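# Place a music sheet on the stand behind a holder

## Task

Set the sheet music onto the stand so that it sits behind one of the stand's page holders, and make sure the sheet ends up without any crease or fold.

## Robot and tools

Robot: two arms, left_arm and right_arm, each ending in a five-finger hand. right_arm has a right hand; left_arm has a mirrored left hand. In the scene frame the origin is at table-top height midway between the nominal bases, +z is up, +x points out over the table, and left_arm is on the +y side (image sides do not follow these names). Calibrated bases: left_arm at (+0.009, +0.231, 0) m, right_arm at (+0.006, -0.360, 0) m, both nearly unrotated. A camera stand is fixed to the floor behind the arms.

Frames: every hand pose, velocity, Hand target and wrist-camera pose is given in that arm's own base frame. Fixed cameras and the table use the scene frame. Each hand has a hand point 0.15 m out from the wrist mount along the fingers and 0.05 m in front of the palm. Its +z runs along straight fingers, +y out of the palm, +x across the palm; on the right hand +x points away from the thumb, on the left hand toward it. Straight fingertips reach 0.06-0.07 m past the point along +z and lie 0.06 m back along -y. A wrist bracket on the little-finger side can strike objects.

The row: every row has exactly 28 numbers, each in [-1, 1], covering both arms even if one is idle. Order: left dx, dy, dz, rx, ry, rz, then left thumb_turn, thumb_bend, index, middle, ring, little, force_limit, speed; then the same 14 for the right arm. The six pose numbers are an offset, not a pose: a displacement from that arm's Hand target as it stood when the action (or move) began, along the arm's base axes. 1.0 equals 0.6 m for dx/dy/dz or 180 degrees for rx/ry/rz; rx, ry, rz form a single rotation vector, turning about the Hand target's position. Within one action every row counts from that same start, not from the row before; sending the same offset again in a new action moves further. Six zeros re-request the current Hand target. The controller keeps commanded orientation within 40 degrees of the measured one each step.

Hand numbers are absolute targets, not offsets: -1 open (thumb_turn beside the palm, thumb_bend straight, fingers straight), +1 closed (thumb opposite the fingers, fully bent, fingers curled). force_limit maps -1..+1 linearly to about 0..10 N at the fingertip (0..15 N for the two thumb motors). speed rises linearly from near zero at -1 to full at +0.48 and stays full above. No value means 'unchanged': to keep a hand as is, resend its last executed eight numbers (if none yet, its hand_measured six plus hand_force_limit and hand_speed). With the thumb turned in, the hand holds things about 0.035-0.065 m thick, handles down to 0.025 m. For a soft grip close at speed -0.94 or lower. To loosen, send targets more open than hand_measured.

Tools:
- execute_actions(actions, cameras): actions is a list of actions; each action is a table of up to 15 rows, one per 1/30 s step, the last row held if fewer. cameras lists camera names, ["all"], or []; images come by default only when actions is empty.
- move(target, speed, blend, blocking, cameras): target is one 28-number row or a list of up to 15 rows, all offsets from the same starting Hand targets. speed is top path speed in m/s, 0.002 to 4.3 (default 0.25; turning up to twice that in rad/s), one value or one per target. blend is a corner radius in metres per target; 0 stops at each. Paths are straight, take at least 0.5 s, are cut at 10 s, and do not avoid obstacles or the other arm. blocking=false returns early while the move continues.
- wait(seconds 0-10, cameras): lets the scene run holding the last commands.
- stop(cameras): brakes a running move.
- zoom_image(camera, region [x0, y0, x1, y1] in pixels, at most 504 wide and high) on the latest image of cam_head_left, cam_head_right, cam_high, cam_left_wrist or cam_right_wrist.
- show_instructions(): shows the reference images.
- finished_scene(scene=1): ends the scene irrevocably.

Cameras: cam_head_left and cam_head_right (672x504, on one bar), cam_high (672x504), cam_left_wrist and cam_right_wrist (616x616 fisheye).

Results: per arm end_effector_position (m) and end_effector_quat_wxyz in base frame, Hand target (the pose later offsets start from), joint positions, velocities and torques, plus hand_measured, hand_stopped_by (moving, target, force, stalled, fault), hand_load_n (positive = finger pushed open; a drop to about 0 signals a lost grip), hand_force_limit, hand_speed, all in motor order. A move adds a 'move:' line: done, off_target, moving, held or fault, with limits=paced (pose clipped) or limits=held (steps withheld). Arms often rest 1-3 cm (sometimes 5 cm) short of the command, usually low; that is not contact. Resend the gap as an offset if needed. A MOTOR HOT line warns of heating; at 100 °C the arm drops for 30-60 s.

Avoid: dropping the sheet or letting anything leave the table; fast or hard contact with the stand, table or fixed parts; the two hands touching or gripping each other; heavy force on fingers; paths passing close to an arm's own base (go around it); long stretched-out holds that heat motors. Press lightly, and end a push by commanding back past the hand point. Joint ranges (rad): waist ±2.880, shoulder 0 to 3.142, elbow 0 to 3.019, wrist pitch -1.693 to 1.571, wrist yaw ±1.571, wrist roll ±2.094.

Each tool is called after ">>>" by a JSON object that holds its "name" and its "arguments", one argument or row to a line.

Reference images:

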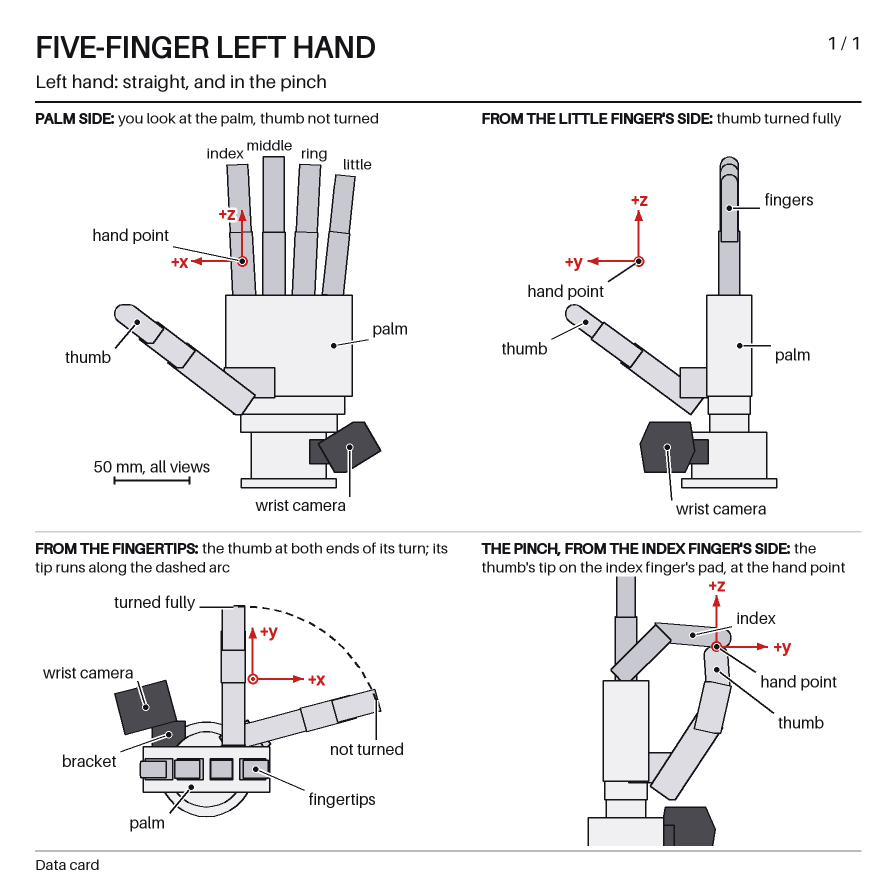

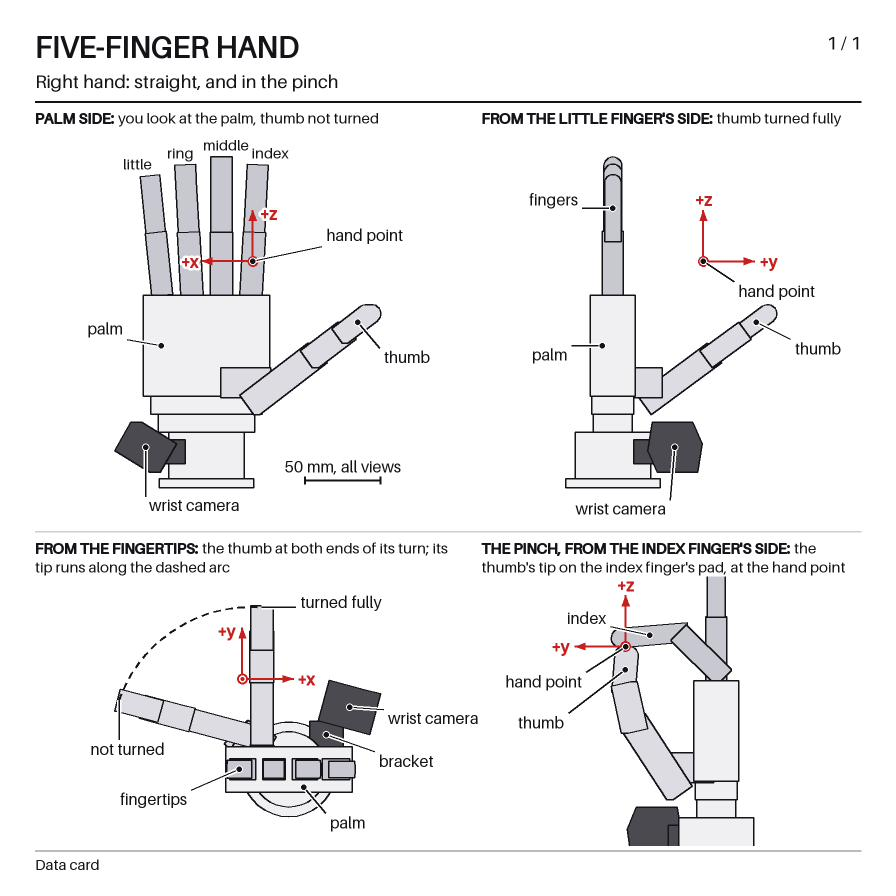

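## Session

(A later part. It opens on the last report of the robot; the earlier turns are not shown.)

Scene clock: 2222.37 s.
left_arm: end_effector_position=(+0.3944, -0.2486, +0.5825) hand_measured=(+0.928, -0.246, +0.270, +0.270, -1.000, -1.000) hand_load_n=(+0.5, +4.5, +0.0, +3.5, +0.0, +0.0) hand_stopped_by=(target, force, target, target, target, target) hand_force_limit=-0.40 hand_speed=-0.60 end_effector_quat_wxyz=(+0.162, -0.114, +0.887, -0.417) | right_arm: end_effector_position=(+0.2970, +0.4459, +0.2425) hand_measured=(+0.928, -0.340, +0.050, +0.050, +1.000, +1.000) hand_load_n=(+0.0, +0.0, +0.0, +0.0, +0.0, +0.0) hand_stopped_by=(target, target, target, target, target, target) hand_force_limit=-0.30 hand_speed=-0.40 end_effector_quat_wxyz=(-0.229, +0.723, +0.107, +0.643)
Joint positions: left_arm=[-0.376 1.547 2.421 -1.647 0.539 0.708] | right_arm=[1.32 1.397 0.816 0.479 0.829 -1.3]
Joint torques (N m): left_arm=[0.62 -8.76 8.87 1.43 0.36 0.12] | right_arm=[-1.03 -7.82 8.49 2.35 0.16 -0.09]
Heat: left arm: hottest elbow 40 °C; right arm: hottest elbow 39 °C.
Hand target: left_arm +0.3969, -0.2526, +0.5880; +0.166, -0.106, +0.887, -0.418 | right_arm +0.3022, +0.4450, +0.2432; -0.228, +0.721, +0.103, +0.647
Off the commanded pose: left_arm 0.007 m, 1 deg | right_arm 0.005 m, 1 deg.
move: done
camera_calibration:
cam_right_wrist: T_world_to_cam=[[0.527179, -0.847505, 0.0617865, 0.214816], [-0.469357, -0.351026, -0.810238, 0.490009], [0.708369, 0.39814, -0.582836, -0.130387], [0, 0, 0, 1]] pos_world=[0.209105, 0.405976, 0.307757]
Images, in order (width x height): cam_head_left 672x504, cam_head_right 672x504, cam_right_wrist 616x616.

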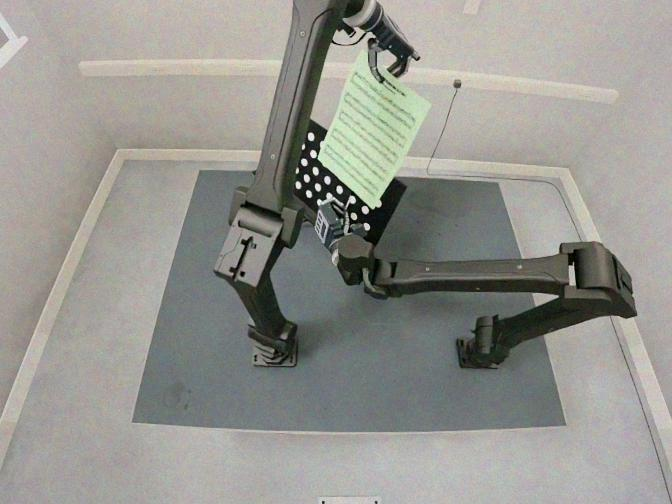

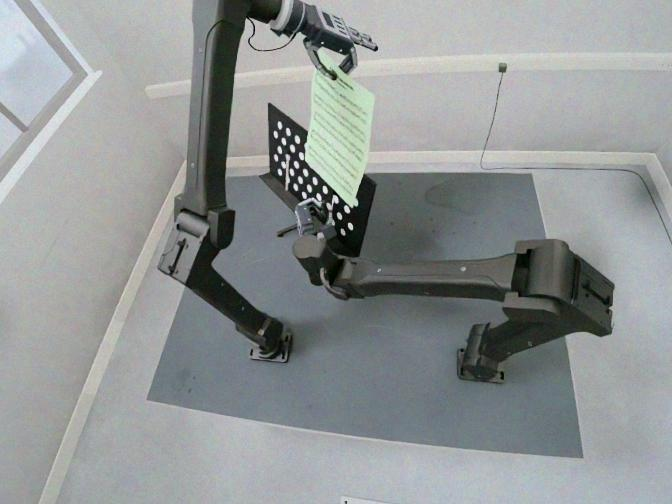

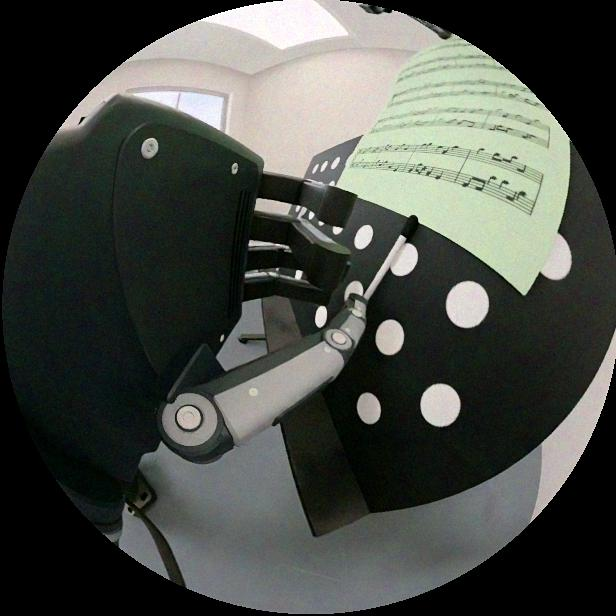

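>>> {"name": "move", "arguments": {
  "target": [0.0,0.0,0,0,0,0,0.928,-0.1,0.27,0.27,-1,-1,-0.4,-0.6,0.025,-0.014,-0.011,0,0,0,0.928,-0.34,0.05,0.05,1,1,-0.3,-0.4],
  "speed": 0.05,
  "cameras": ["cam_head_left","cam_head_right","cam_right_wrist"]
}}

>>> {"name": "zoom_image", "arguments": {
  "camera": "cam_head_left",
  "region": [310, 180, 370, 240]
}}

>>> {"name": "zoom_image", "arguments": {
  "camera": "cam_head_right",
  "region": [300, 180, 360, 240]
}}

>>> {"name": "zoom_image", "arguments": {
  "camera": "cam_right_wrist",
  "region": [300, 200, 440, 350]
}}

Scene clock: 2234.13 s.
left_arm: end_effector_position=(+0.3944, -0.2486, +0.5825) hand_measured=(+0.928, -0.246, +0.270, +0.270, -1.000, -1.000) hand_load_n=(+0.5, +4.5, +0.0, +3.0, +0.0, +0.0) hand_stopped_by=(target, force, target, target, target, target) hand_force_limit=-0.40 hand_speed=-0.60 end_effector_quat_wxyz=(+0.162, -0.114, +0.887, -0.417) | right_arm: end_effector_position=(+0.3034, +0.4454, +0.2416) hand_measured=(+0.928, -0.340, +0.050, +0.050, +1.000, +1.000) hand_load_n=(-1.5, +0.5, +0.0, +0.0, +0.0, +0.0) hand_stopped_by=(target, target, target, target, target, target) hand_force_limit=-0.30 hand_speed=-0.40 end_effector_quat_wxyz=(-0.237, +0.719, +0.112, +0.644)
Joint positions: left_arm=[-0.376 1.547 2.421 -1.647 0.539 0.708] | right_arm=[1.302 1.397 0.803 0.508 0.793 -1.312]
Joint torques (N m): left_arm=[0.67 -8.76 8.88 1.44 0.35 0.13] | right_arm=[-2.43 -7.82 7.83 2.14 0.02 -0.04]
Heat: left arm: hottest elbow 40 °C; right arm: hottest elbow 39 °C.
Hand target: left_arm +0.3969, -0.2526, +0.5880; +0.166, -0.106, +0.887, -0.418 | right_arm +0.3172, +0.4367, +0.2367; -0.228, +0.721, +0.103, +0.647
Off the commanded pose: left_arm 0.007 m, 1 deg | right_arm 0.017 m, 1 deg.
move: off_target (right_arm)
camera_calibration:
cam_right_wrist: T_world_to_cam=[[0.542051, -0.838189, 0.060166, 0.202746], [-0.457165, -0.354205, -0.815806, 0.491135], [0.70511, 0.414702, -0.575188, -0.143642], [0, 0, 0, 1]] pos_world=[0.215915, 0.403471, 0.305851]
Images, in order (width x height): cam_head_left 672x504, cam_head_right 672x504, cam_right_wrist 616x616.

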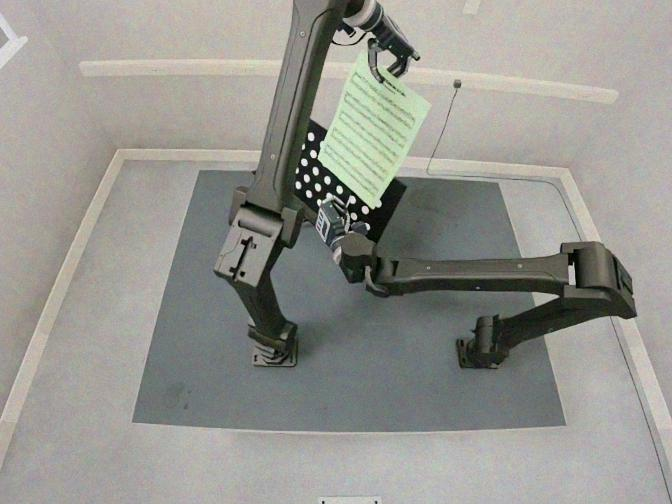

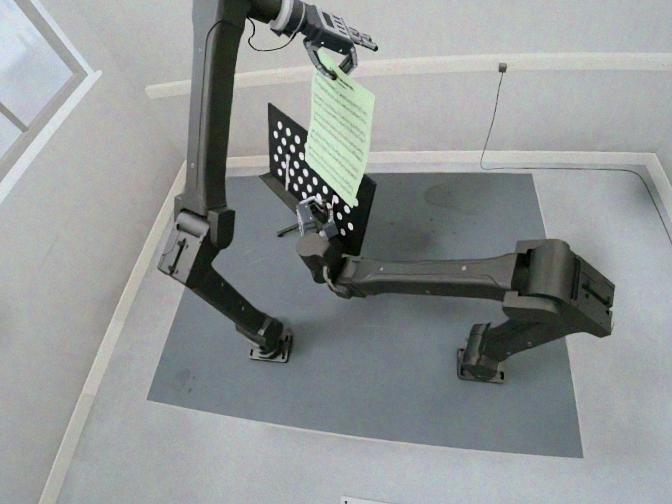

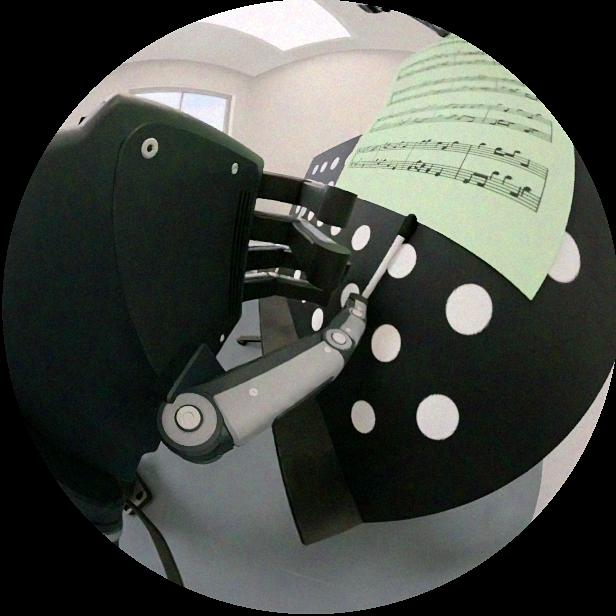

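Scaled by 8.400 from the camera's 672x504 image, which has a finer 960x720 frame.

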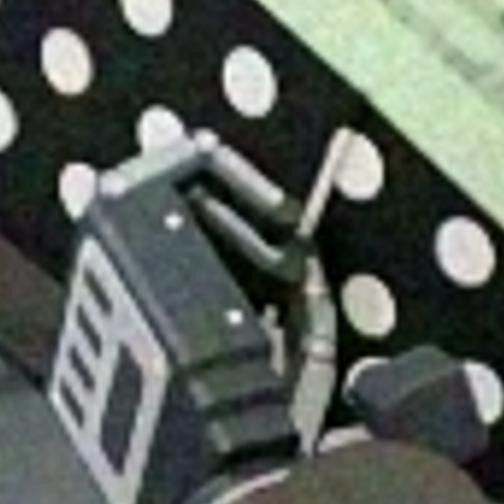

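Scaled by 8.400 from the camera's 672x504 image, which has a finer 960x720 frame.

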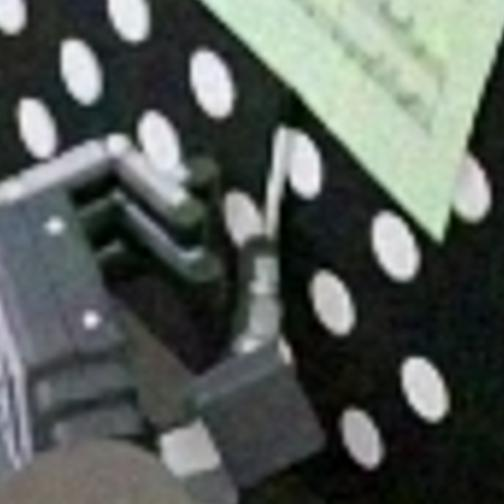

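Scaled by 3.360 from the camera's 616x616 image, which has a finer 880x880 frame.

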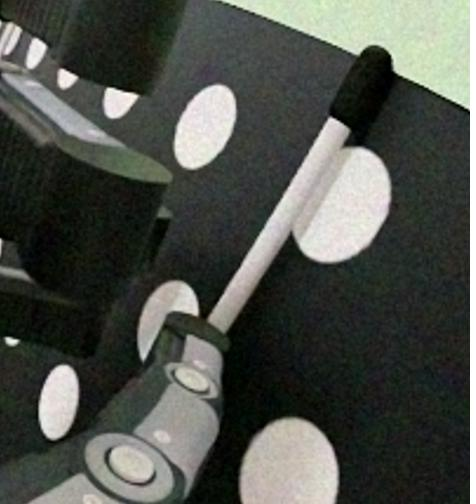

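>>> {"name": "zoom_image", "arguments": {
  "camera": "cam_head_right",
  "region": [290, 170, 360, 250]
}}

>>> {"name": "execute_actions", "arguments": {
  "actions": []
}}

>>> {"name": "zoom_image", "arguments": {
  "camera": "cam_high",
  "region": [370, 190, 460, 280]
}}

Scaled by 6.300 from the camera's 672x504 image, which has a finer 960x720 frame.

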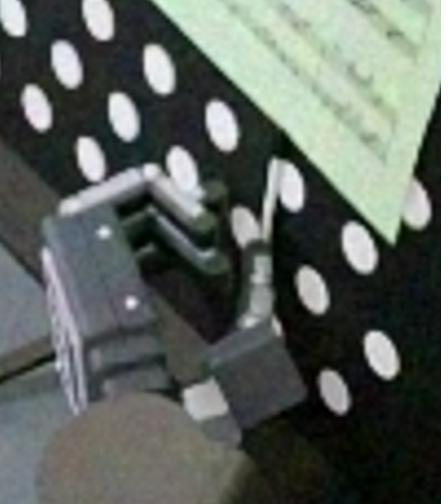

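Scene clock: 2264.17 s.
left_arm: end_effector_position=(+0.3944, -0.2486, +0.5825) hand_measured=(+0.928, -0.246, +0.270, +0.270, -1.000, -1.000) hand_load_n=(+0.5, +4.5, +0.0, +3.5, +0.0, +0.0) hand_stopped_by=(target, force, target, target, target, target) hand_force_limit=-0.40 hand_speed=-0.60 end_effector_quat_wxyz=(+0.162, -0.114, +0.887, -0.417) | right_arm: end_effector_position=(+0.3034, +0.4454, +0.2417) hand_measured=(+0.928, -0.340, +0.050, +0.050, +1.000, +1.000) hand_load_n=(-1.5, +1.0, +0.0, +0.0, +0.0, +0.0) hand_stopped_by=(target, target, target, target, target, target) hand_force_limit=-0.30 hand_speed=-0.40 end_effector_quat_wxyz=(-0.237, +0.719, +0.112, +0.644)
Joint positions: left_arm=[-0.376 1.547 2.421 -1.647 0.539 0.708] | right_arm=[1.302 1.397 0.803 0.509 0.793 -1.313]
Joint velocities: within noise
Joint torques (N m): left_arm=[0.62 -8.76 8.85 1.44 0.35 0.12] | right_arm=[-2.55 -7.77 7.79 2.15 0.03 -0.01]
Heat: left arm: hottest elbow 40 °C; right arm: hottest elbow 39 °C.
Hand target: left_arm +0.3969, -0.2526, +0.5880; +0.166, -0.106, +0.887, -0.418 | right_arm +0.3172, +0.4367, +0.2368; -0.228, +0.720, +0.103, +0.647
Off the commanded pose: left_arm 0.007 m, 1 deg | right_arm 0.017 m, 1 deg.
camera_calibration:
cam_left_wrist: T_world_to_cam=[[-0.130726, -0.678386, 0.722983, -0.539275], [-0.975002, 0.220126, 0.0302532, 0.4145], [-0.179671, -0.700955, -0.690204, 0.41484], [0, 0, 0, 1]] pos_world=[0.408176, -0.166295, 0.663671]
cam_right_wrist: T_world_to_cam=[[0.542072, -0.838168, 0.060271, 0.202749], [-0.456906, -0.354171, -0.815966, 0.49115], [0.705263, 0.414774, -0.57495, -0.143648], [0, 0, 0, 1]] pos_world=[0.215815, 0.403471, 0.305951]

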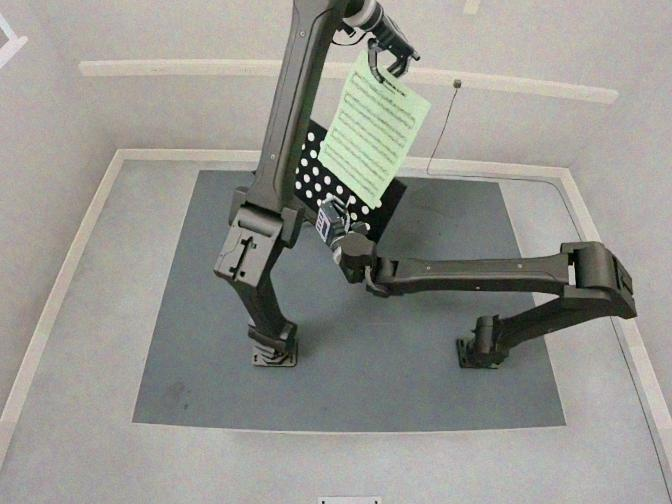

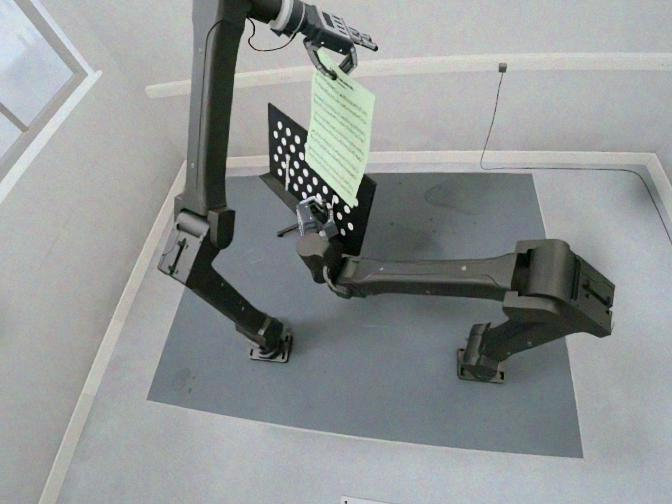

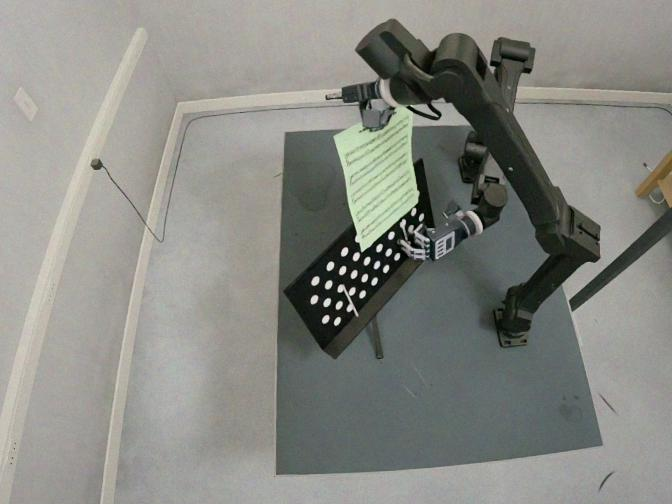

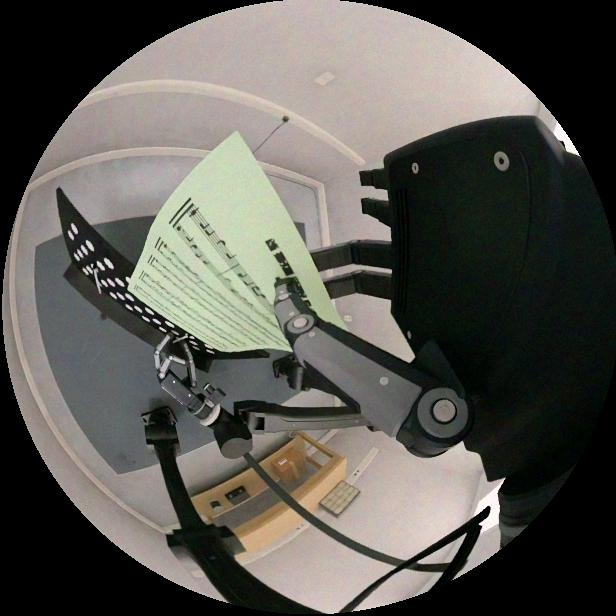

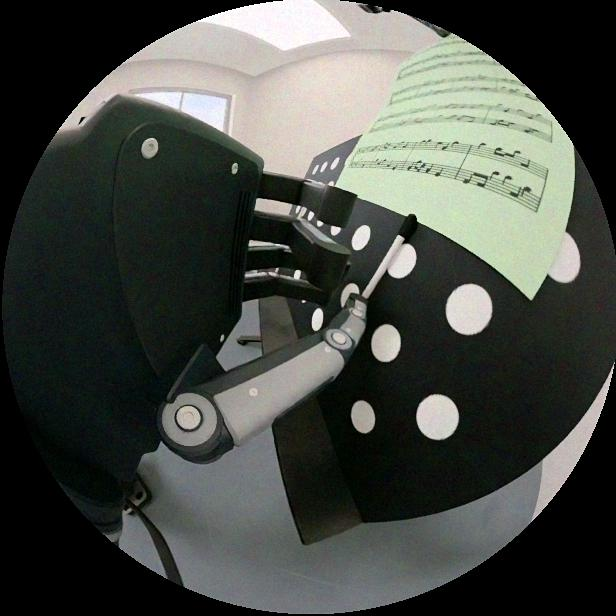

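Scaled by 5.600 from the camera's 672x504 image, which has a finer 960x720 frame.

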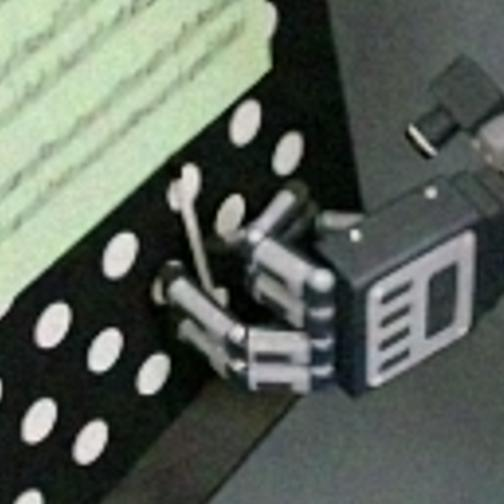

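>>> {"name": "move", "arguments": {
  "target": [
    [0.0,0.0,0,0,0,0,0.928,-0.1,0.27,0.27,-1,-1,-0.4,-0.6,-0.0393,0.018,0.0103,0,0,0,0.928,-0.34,0.05,0.05,1,1,-0.3,-0.4],
    [0.0,0.0,0,0,0,0,0.928,-0.1,0.27,0.27,-1,-1,-0.4,-0.6,-0.0088,-0.0122,0.0,0,0,0,0.928,-0.34,0.05,0.05,1,1,-0.3,-0.4]
  ],
  "speed": 0.05,
  "cameras": ["cam_head_left","cam_head_right","cam_right_wrist","cam_high"]
}}

>>> {"name": "zoom_image", "arguments": {
  "camera": "cam_high",
  "region": [380, 200, 440, 260]
}}

>>> {"name": "zoom_image", "arguments": {
  "camera": "cam_head_right",
  "region": [300, 180, 360, 240]
}}

>>> {"name": "zoom_image", "arguments": {
  "camera": "cam_right_wrist",
  "region": [300, 200, 440, 350]
}}

Scene clock: 2291.13 s.
left_arm: end_effector_position=(+0.3944, -0.2486, +0.5825) hand_measured=(+0.928, -0.246, +0.270, +0.270, -1.000, -1.000) hand_load_n=(+1.0, +4.5, +0.0, +3.0, +0.0, +0.0) hand_stopped_by=(target, force, target, target, target, target) hand_force_limit=-0.40 hand_speed=-0.60 end_effector_quat_wxyz=(+0.162, -0.114, +0.887, -0.417) | right_arm: end_effector_position=(+0.3022, +0.4393, +0.2341) hand_measured=(+0.928, -0.340, +0.050, +0.050, +1.000, +1.000) hand_load_n=(+0.0, -0.5, +0.0, +0.0, +0.0, +0.0) hand_stopped_by=(target, target, target, target, target, target) hand_force_limit=-0.30 hand_speed=-0.40 end_effector_quat_wxyz=(-0.231, +0.722, +0.116, +0.641)
Joint positions: left_arm=[-0.376 1.547 2.421 -1.647 0.539 0.708] | right_arm=[1.301 1.393 0.784 0.509 0.794 -1.313]
Joint torques (N m): left_arm=[0.62 -8.76 8.87 1.43 0.36 0.12] | right_arm=[-2.02 -9.11 7.6 2.22 0.26 -0.01]
Heat: left arm: hottest elbow 40 °C; right arm: hottest elbow 39 °C.
Hand target: left_arm +0.3969, -0.2526, +0.5880; +0.166, -0.106, +0.887, -0.418 | right_arm +0.3119, +0.4294, +0.2368; -0.228, +0.721, +0.103, +0.647
Off the commanded pose: left_arm 0.007 m, 1 deg | right_arm 0.014 m, 2 deg.
move: off_target (right_arm)
camera_calibration:
cam_right_wrist: T_world_to_cam=[[0.541053, -0.838012, 0.0706866, 0.196532], [-0.460844, -0.365745, -0.808612, 0.486795], [0.70348, 0.404927, -0.58408, -0.137615], [0, 0, 0, 1]] pos_world=[0.214812, 0.398463, 0.299358]
Images, in order (width x height): cam_head_left 672x504, cam_head_right 672x504, cam_high 672x504, cam_right_wrist 616x616.

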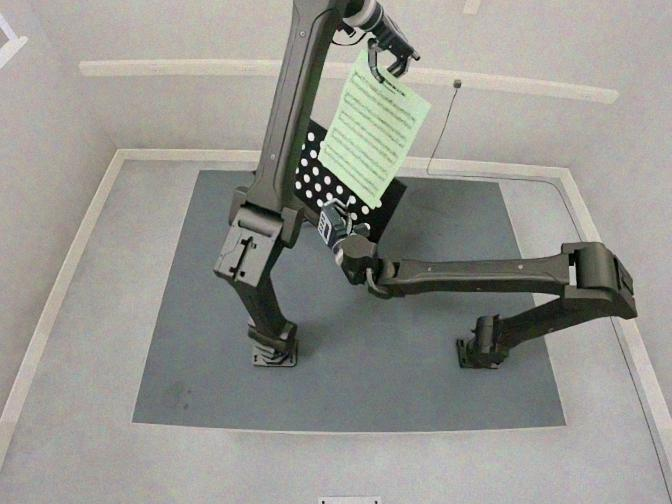

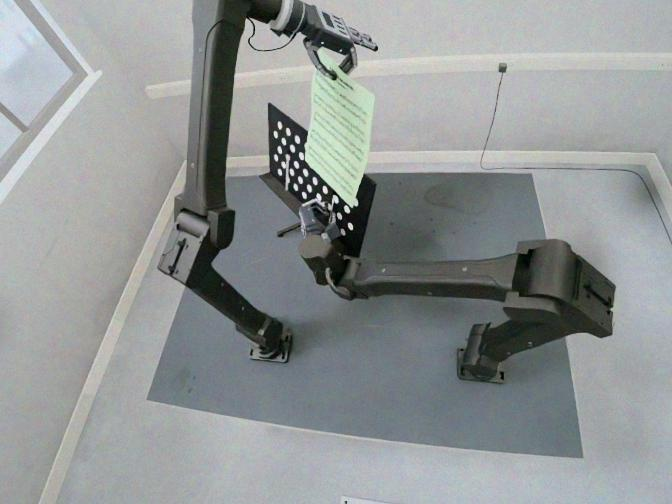

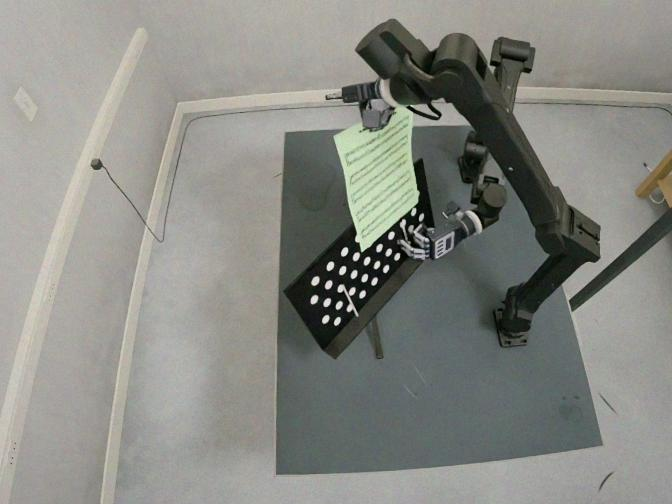

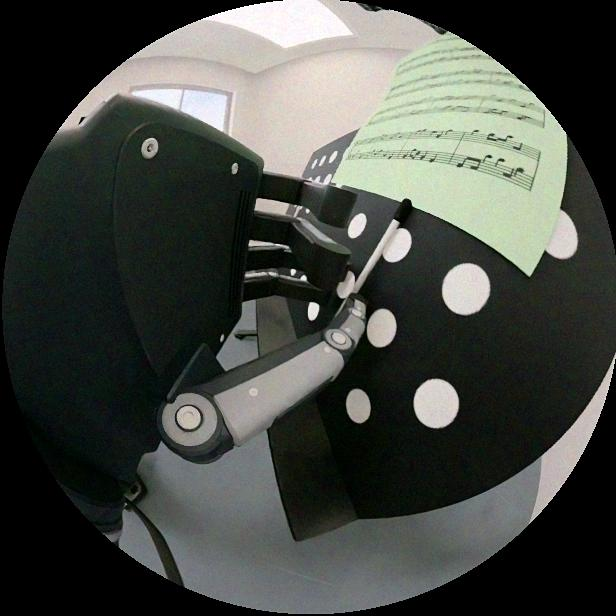

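Scaled by 8.400 from the camera's 672x504 image, which has a finer 960x720 frame.

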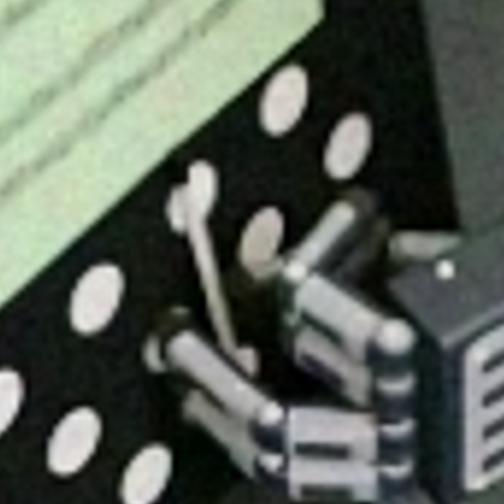

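Scaled by 8.400 from the camera's 672x504 image, which has a finer 960x720 frame.

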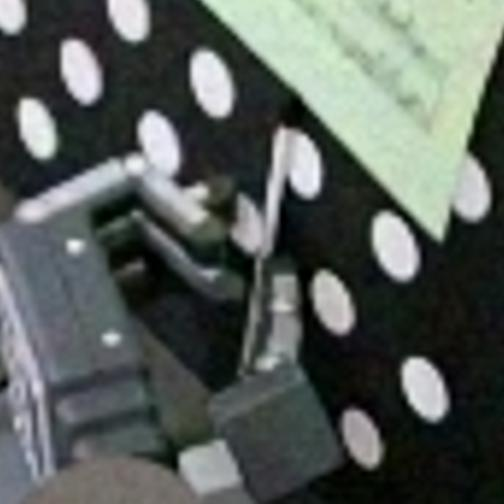

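Scaled by 3.360 from the camera's 616x616 image, which has a finer 880x880 frame.

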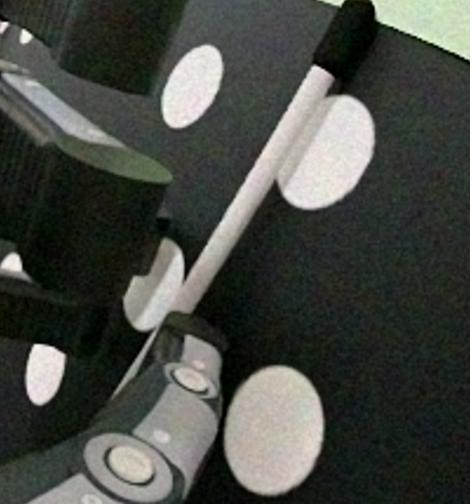

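>>> {"name": "move", "arguments": {
  "target": [0.0,0.0,0,0,0,0,0.928,-0.1,0.27,0.27,-1,-1,-0.4,-0.6,0,0,0,0,0,0,0.928,-0.34,0.32,0.32,1,1,-0.2,-0.6],
  "speed": 0.05,
  "cameras": ["cam_head_left","cam_head_right","cam_right_wrist","cam_high"]
}}

>>> {"name": "zoom_image", "arguments": {
  "camera": "cam_high",
  "region": [380, 200, 440, 260]
}}

>>> {"name": "zoom_image", "arguments": {
  "camera": "cam_head_right",
  "region": [300, 180, 360, 240]
}}

>>> {"name": "zoom_image", "arguments": {
  "camera": "cam_right_wrist",
  "region": [300, 200, 440, 350]
}}

Scene clock: 2303.17 s.
left_arm: end_effector_position=(+0.3944, -0.2486, +0.5825) hand_measured=(+0.928, -0.246, +0.270, +0.270, -1.000, -1.000) hand_load_n=(+0.5, +4.5, +0.0, +3.5, +0.0, +0.0) hand_stopped_by=(target, force, target, target, target, target) hand_force_limit=-0.40 hand_speed=-0.60 end_effector_quat_wxyz=(+0.162, -0.114, +0.887, -0.417) | right_arm: end_effector_position=(+0.3025, +0.4413, +0.2343) hand_measured=(+0.928, -0.340, +0.320, +0.318, +1.000, +1.000) hand_load_n=(+0.0, +2.5, +0.0, +3.5, +0.0, +0.0) hand_stopped_by=(target, target, target, target, target, target) hand_force_limit=-0.20 hand_speed=-0.60 end_effector_quat_wxyz=(-0.235, +0.722, +0.119, +0.640)
Joint positions: left_arm=[-0.376 1.547 2.421 -1.647 0.539 0.708] | right_arm=[1.299 1.393 0.784 0.511 0.781 -1.313]
Joint torques (N m): left_arm=[0.62 -8.76 8.85 1.42 0.36 0.12] | right_arm=[-1.79 -8.94 7.6 2.1 0.72 -0.02]
Heat: left arm: hottest elbow 40 °C; right arm: hottest elbow 39 °C.
Hand target: left_arm +0.3969, -0.2526, +0.5880; +0.166, -0.106, +0.887, -0.418 | right_arm +0.3119, +0.4294, +0.2368; -0.228, +0.720, +0.103, +0.647
Off the commanded pose: left_arm 0.007 m, 1 deg | right_arm 0.015 m, 2 deg.
move: off_target (right_arm)
camera_calibration:
cam_right_wrist: T_world_to_cam=[[0.549961, -0.832418, 0.0679941, 0.193541], [-0.457295, -0.368247, -0.809491, 0.488106], [0.698873, 0.414095, -0.583182, -0.141294], [0, 0, 0, 1]] pos_world=[0.215515, 0.39936, 0.299557]
Images, in order (width x height): cam_head_left 672x504, cam_head_right 672x504, cam_high 672x504, cam_right_wrist 616x616.

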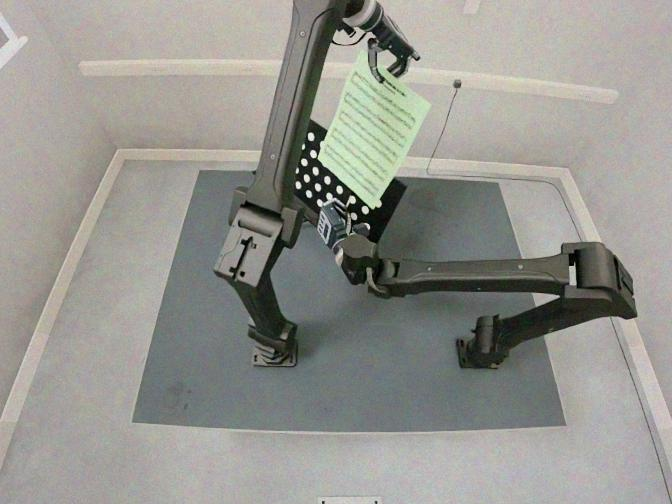

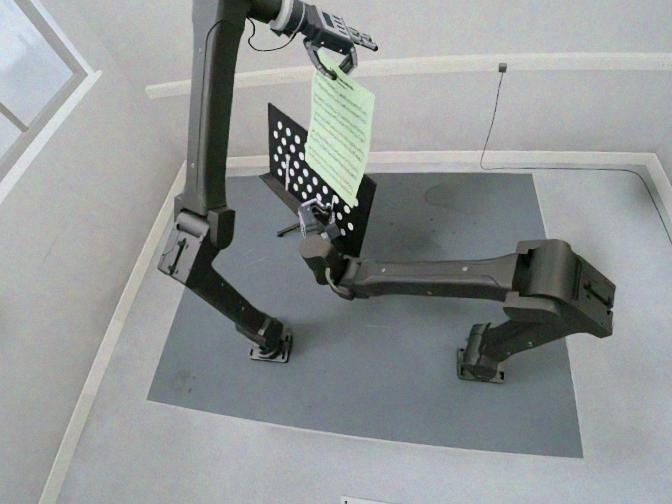

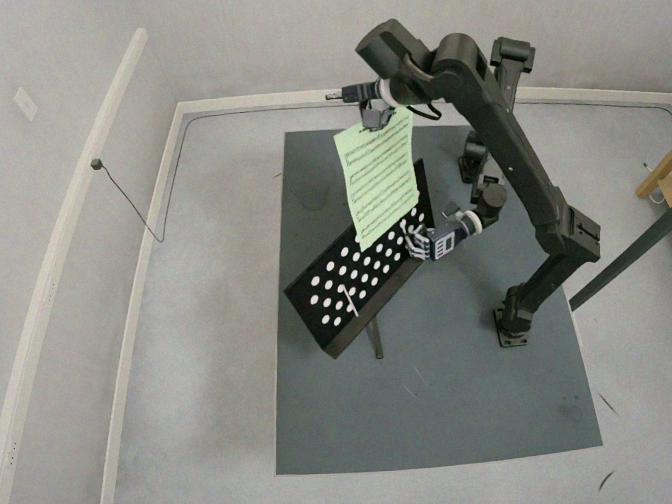

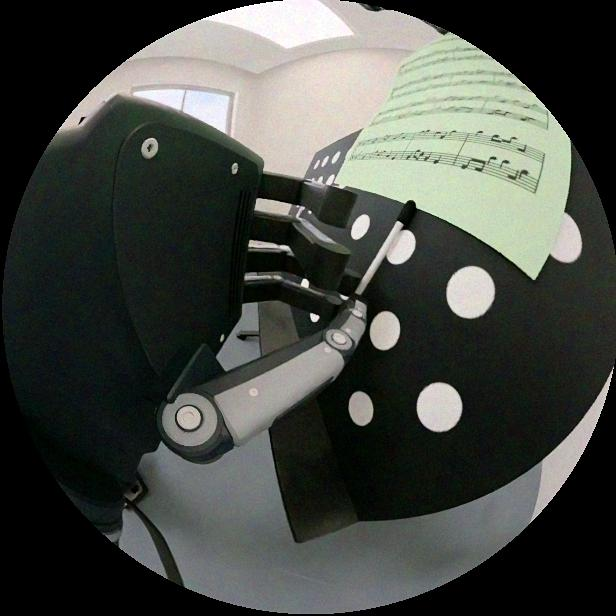

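Scaled by 8.400 from the camera's 672x504 image, which has a finer 960x720 frame.

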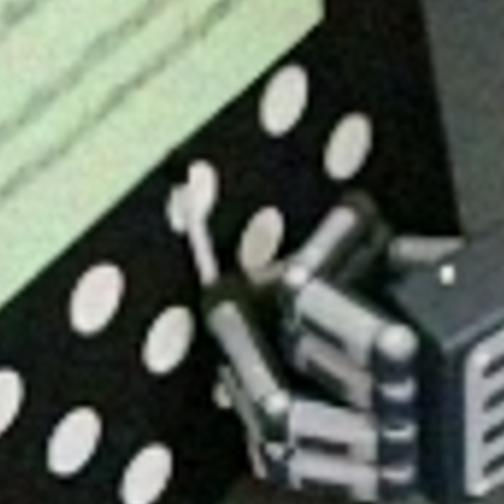

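Scaled by 8.400 from the camera's 672x504 image, which has a finer 960x720 frame.

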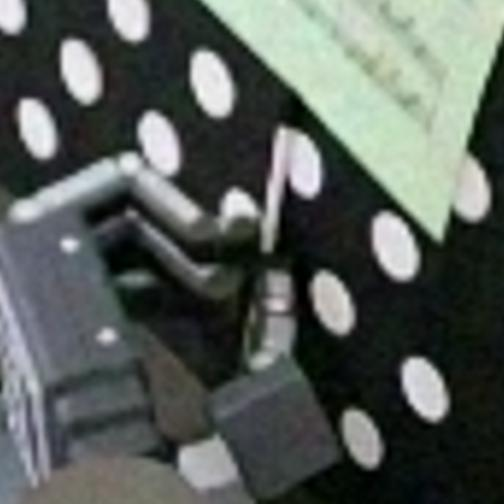

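Scaled by 3.360 from the camera's 616x616 image, which has a finer 880x880 frame.

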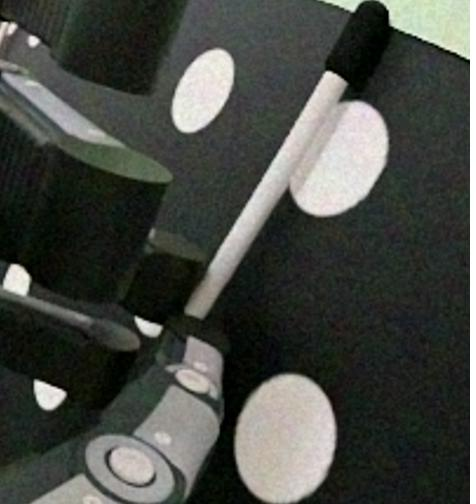

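>>> {"name": "move", "arguments": {
  "target": [0,0,0,0,0,0,0.928,-0.1,0.27,0.27,-1,-1,-0.4,-0.6,-0.0171,0.0157,0.0093,0,0,0,0.928,-0.34,0.32,0.32,1,1,-0.2,-0.6],
  "speed": 0.04,
  "cameras": ["cam_right_wrist","cam_head_right","cam_high","cam_head_left"]
}}

Scene clock: 2336.03 s.
left_arm: end_effector_position=(+0.3944, -0.2486, +0.5825) hand_measured=(+0.928, -0.246, +0.270, +0.270, -1.000, -1.000) hand_load_n=(+0.5, +4.5, +0.0, +3.0, +0.0, +0.0) hand_stopped_by=(target, force, target, target, target, target) hand_force_limit=-0.40 hand_speed=-0.60 end_effector_quat_wxyz=(+0.162, -0.114, +0.887, -0.417) | right_arm: end_effector_position=(+0.2989, +0.4391, +0.2348) hand_measured=(+0.928, -0.340, +0.320, +0.318, +1.000, +1.000) hand_load_n=(+0.5, +1.5, +0.0, +2.0, +0.0, +0.0) hand_stopped_by=(target, target, target, target, target, target) hand_force_limit=-0.20 hand_speed=-0.60 end_effector_quat_wxyz=(-0.229, +0.722, +0.113, +0.643)
Joint positions: left_arm=[-0.376 1.547 2.421 -1.647 0.539 0.708] | right_arm=[1.311 1.393 0.784 0.511 0.81 -1.313]
Joint torques (N m): left_arm=[0.62 -8.76 8.87 1.43 0.36 0.13] | right_arm=[-0.5 -8.59 9.48 1.16 0.76 0.02]
Heat: left arm: hottest elbow 40 °C; right arm: hottest elbow 38 °C.
Hand target: left_arm +0.3969, -0.2526, +0.5880; +0.166, -0.106, +0.887, -0.418 | right_arm +0.3016, +0.4388, +0.2424; -0.228, +0.720, +0.103, +0.647
Off the commanded pose: left_arm 0.007 m, 1 deg | right_arm 0.008 m, 1 deg.
move: done
camera_calibration:
cam_right_wrist: T_world_to_cam=[[0.535177, -0.84182, 0.0701696, 0.201675], [-0.461419, -0.360897, -0.81046, 0.484265], [0.707586, 0.401362, -0.581576, -0.135098], [0, 0, 0, 1]] pos_world=[0.211111, 0.398768, 0.299756]
Images, in order (width x height): cam_head_left 672x504, cam_head_right 672x504, cam_high 672x504, cam_right_wrist 616x616.

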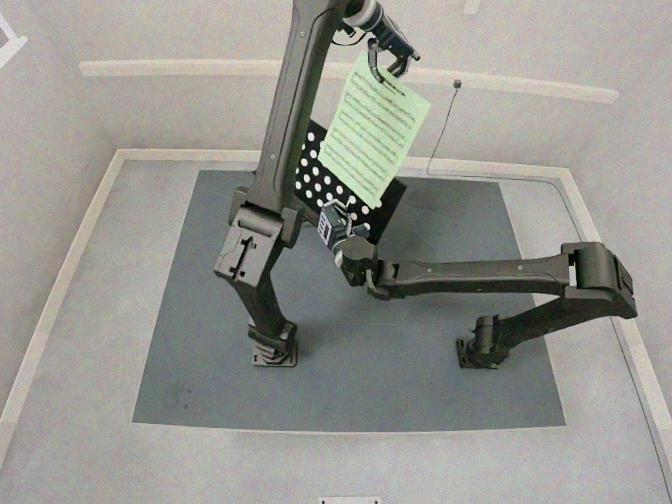

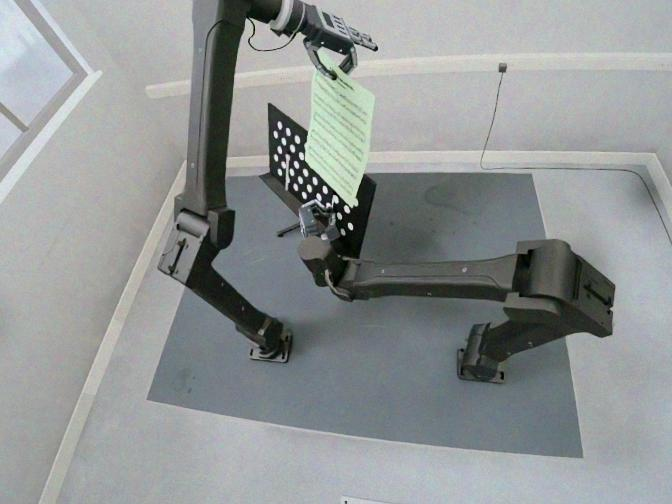

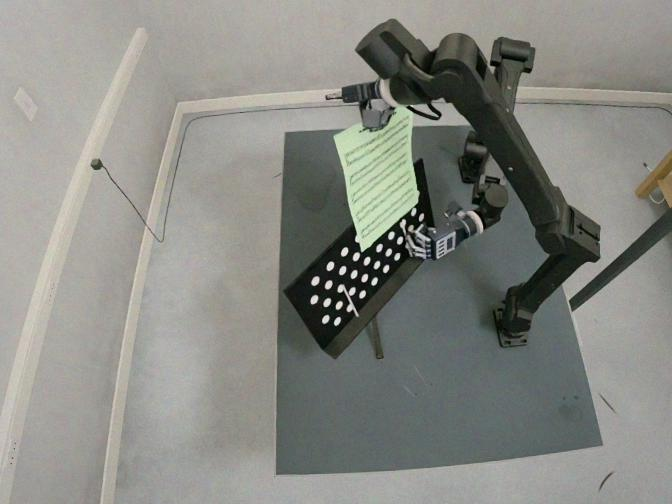

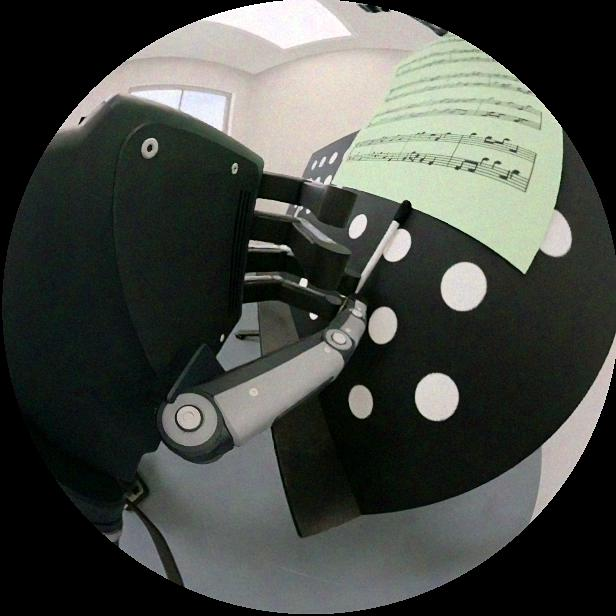

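>>> {"name": "zoom_image", "arguments": {
  "camera": "cam_right_wrist",
  "region": [300, 180, 440, 320]
}}

>>> {"name": "zoom_image", "arguments": {
  "camera": "cam_high",
  "region": [380, 200, 440, 260]
}}

>>> {"name": "zoom_image", "arguments": {
  "camera": "cam_head_right",
  "region": [300, 180, 360, 240]
}}

Scaled by 3.600 from the camera's 616x616 image, which has a finer 880x880 frame.

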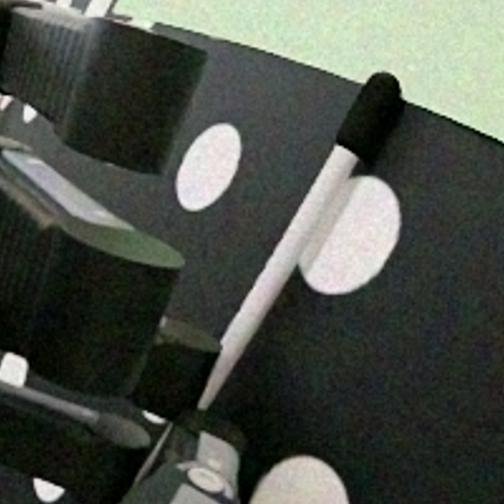

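Scaled by 8.400 from the camera's 672x504 image, which has a finer 960x720 frame.

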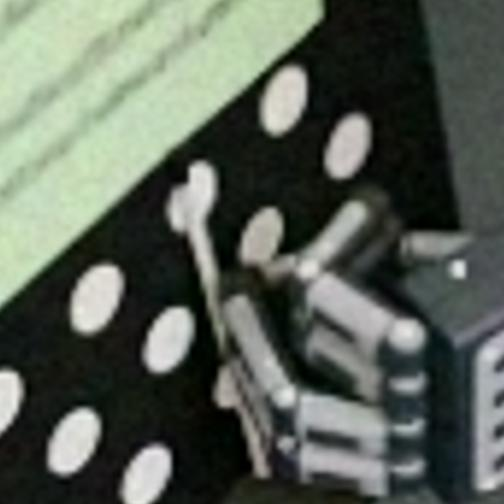

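Scaled by 8.400 from the camera's 672x504 image, which has a finer 960x720 frame.

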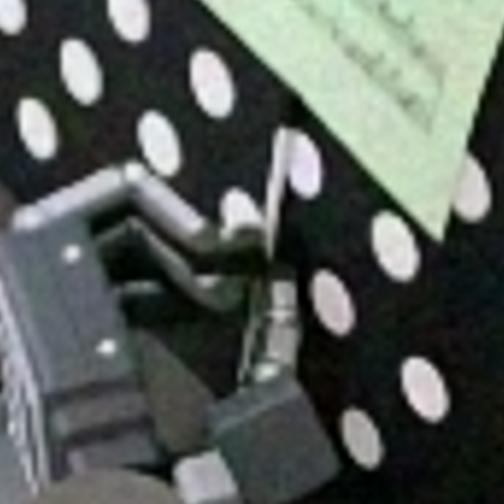

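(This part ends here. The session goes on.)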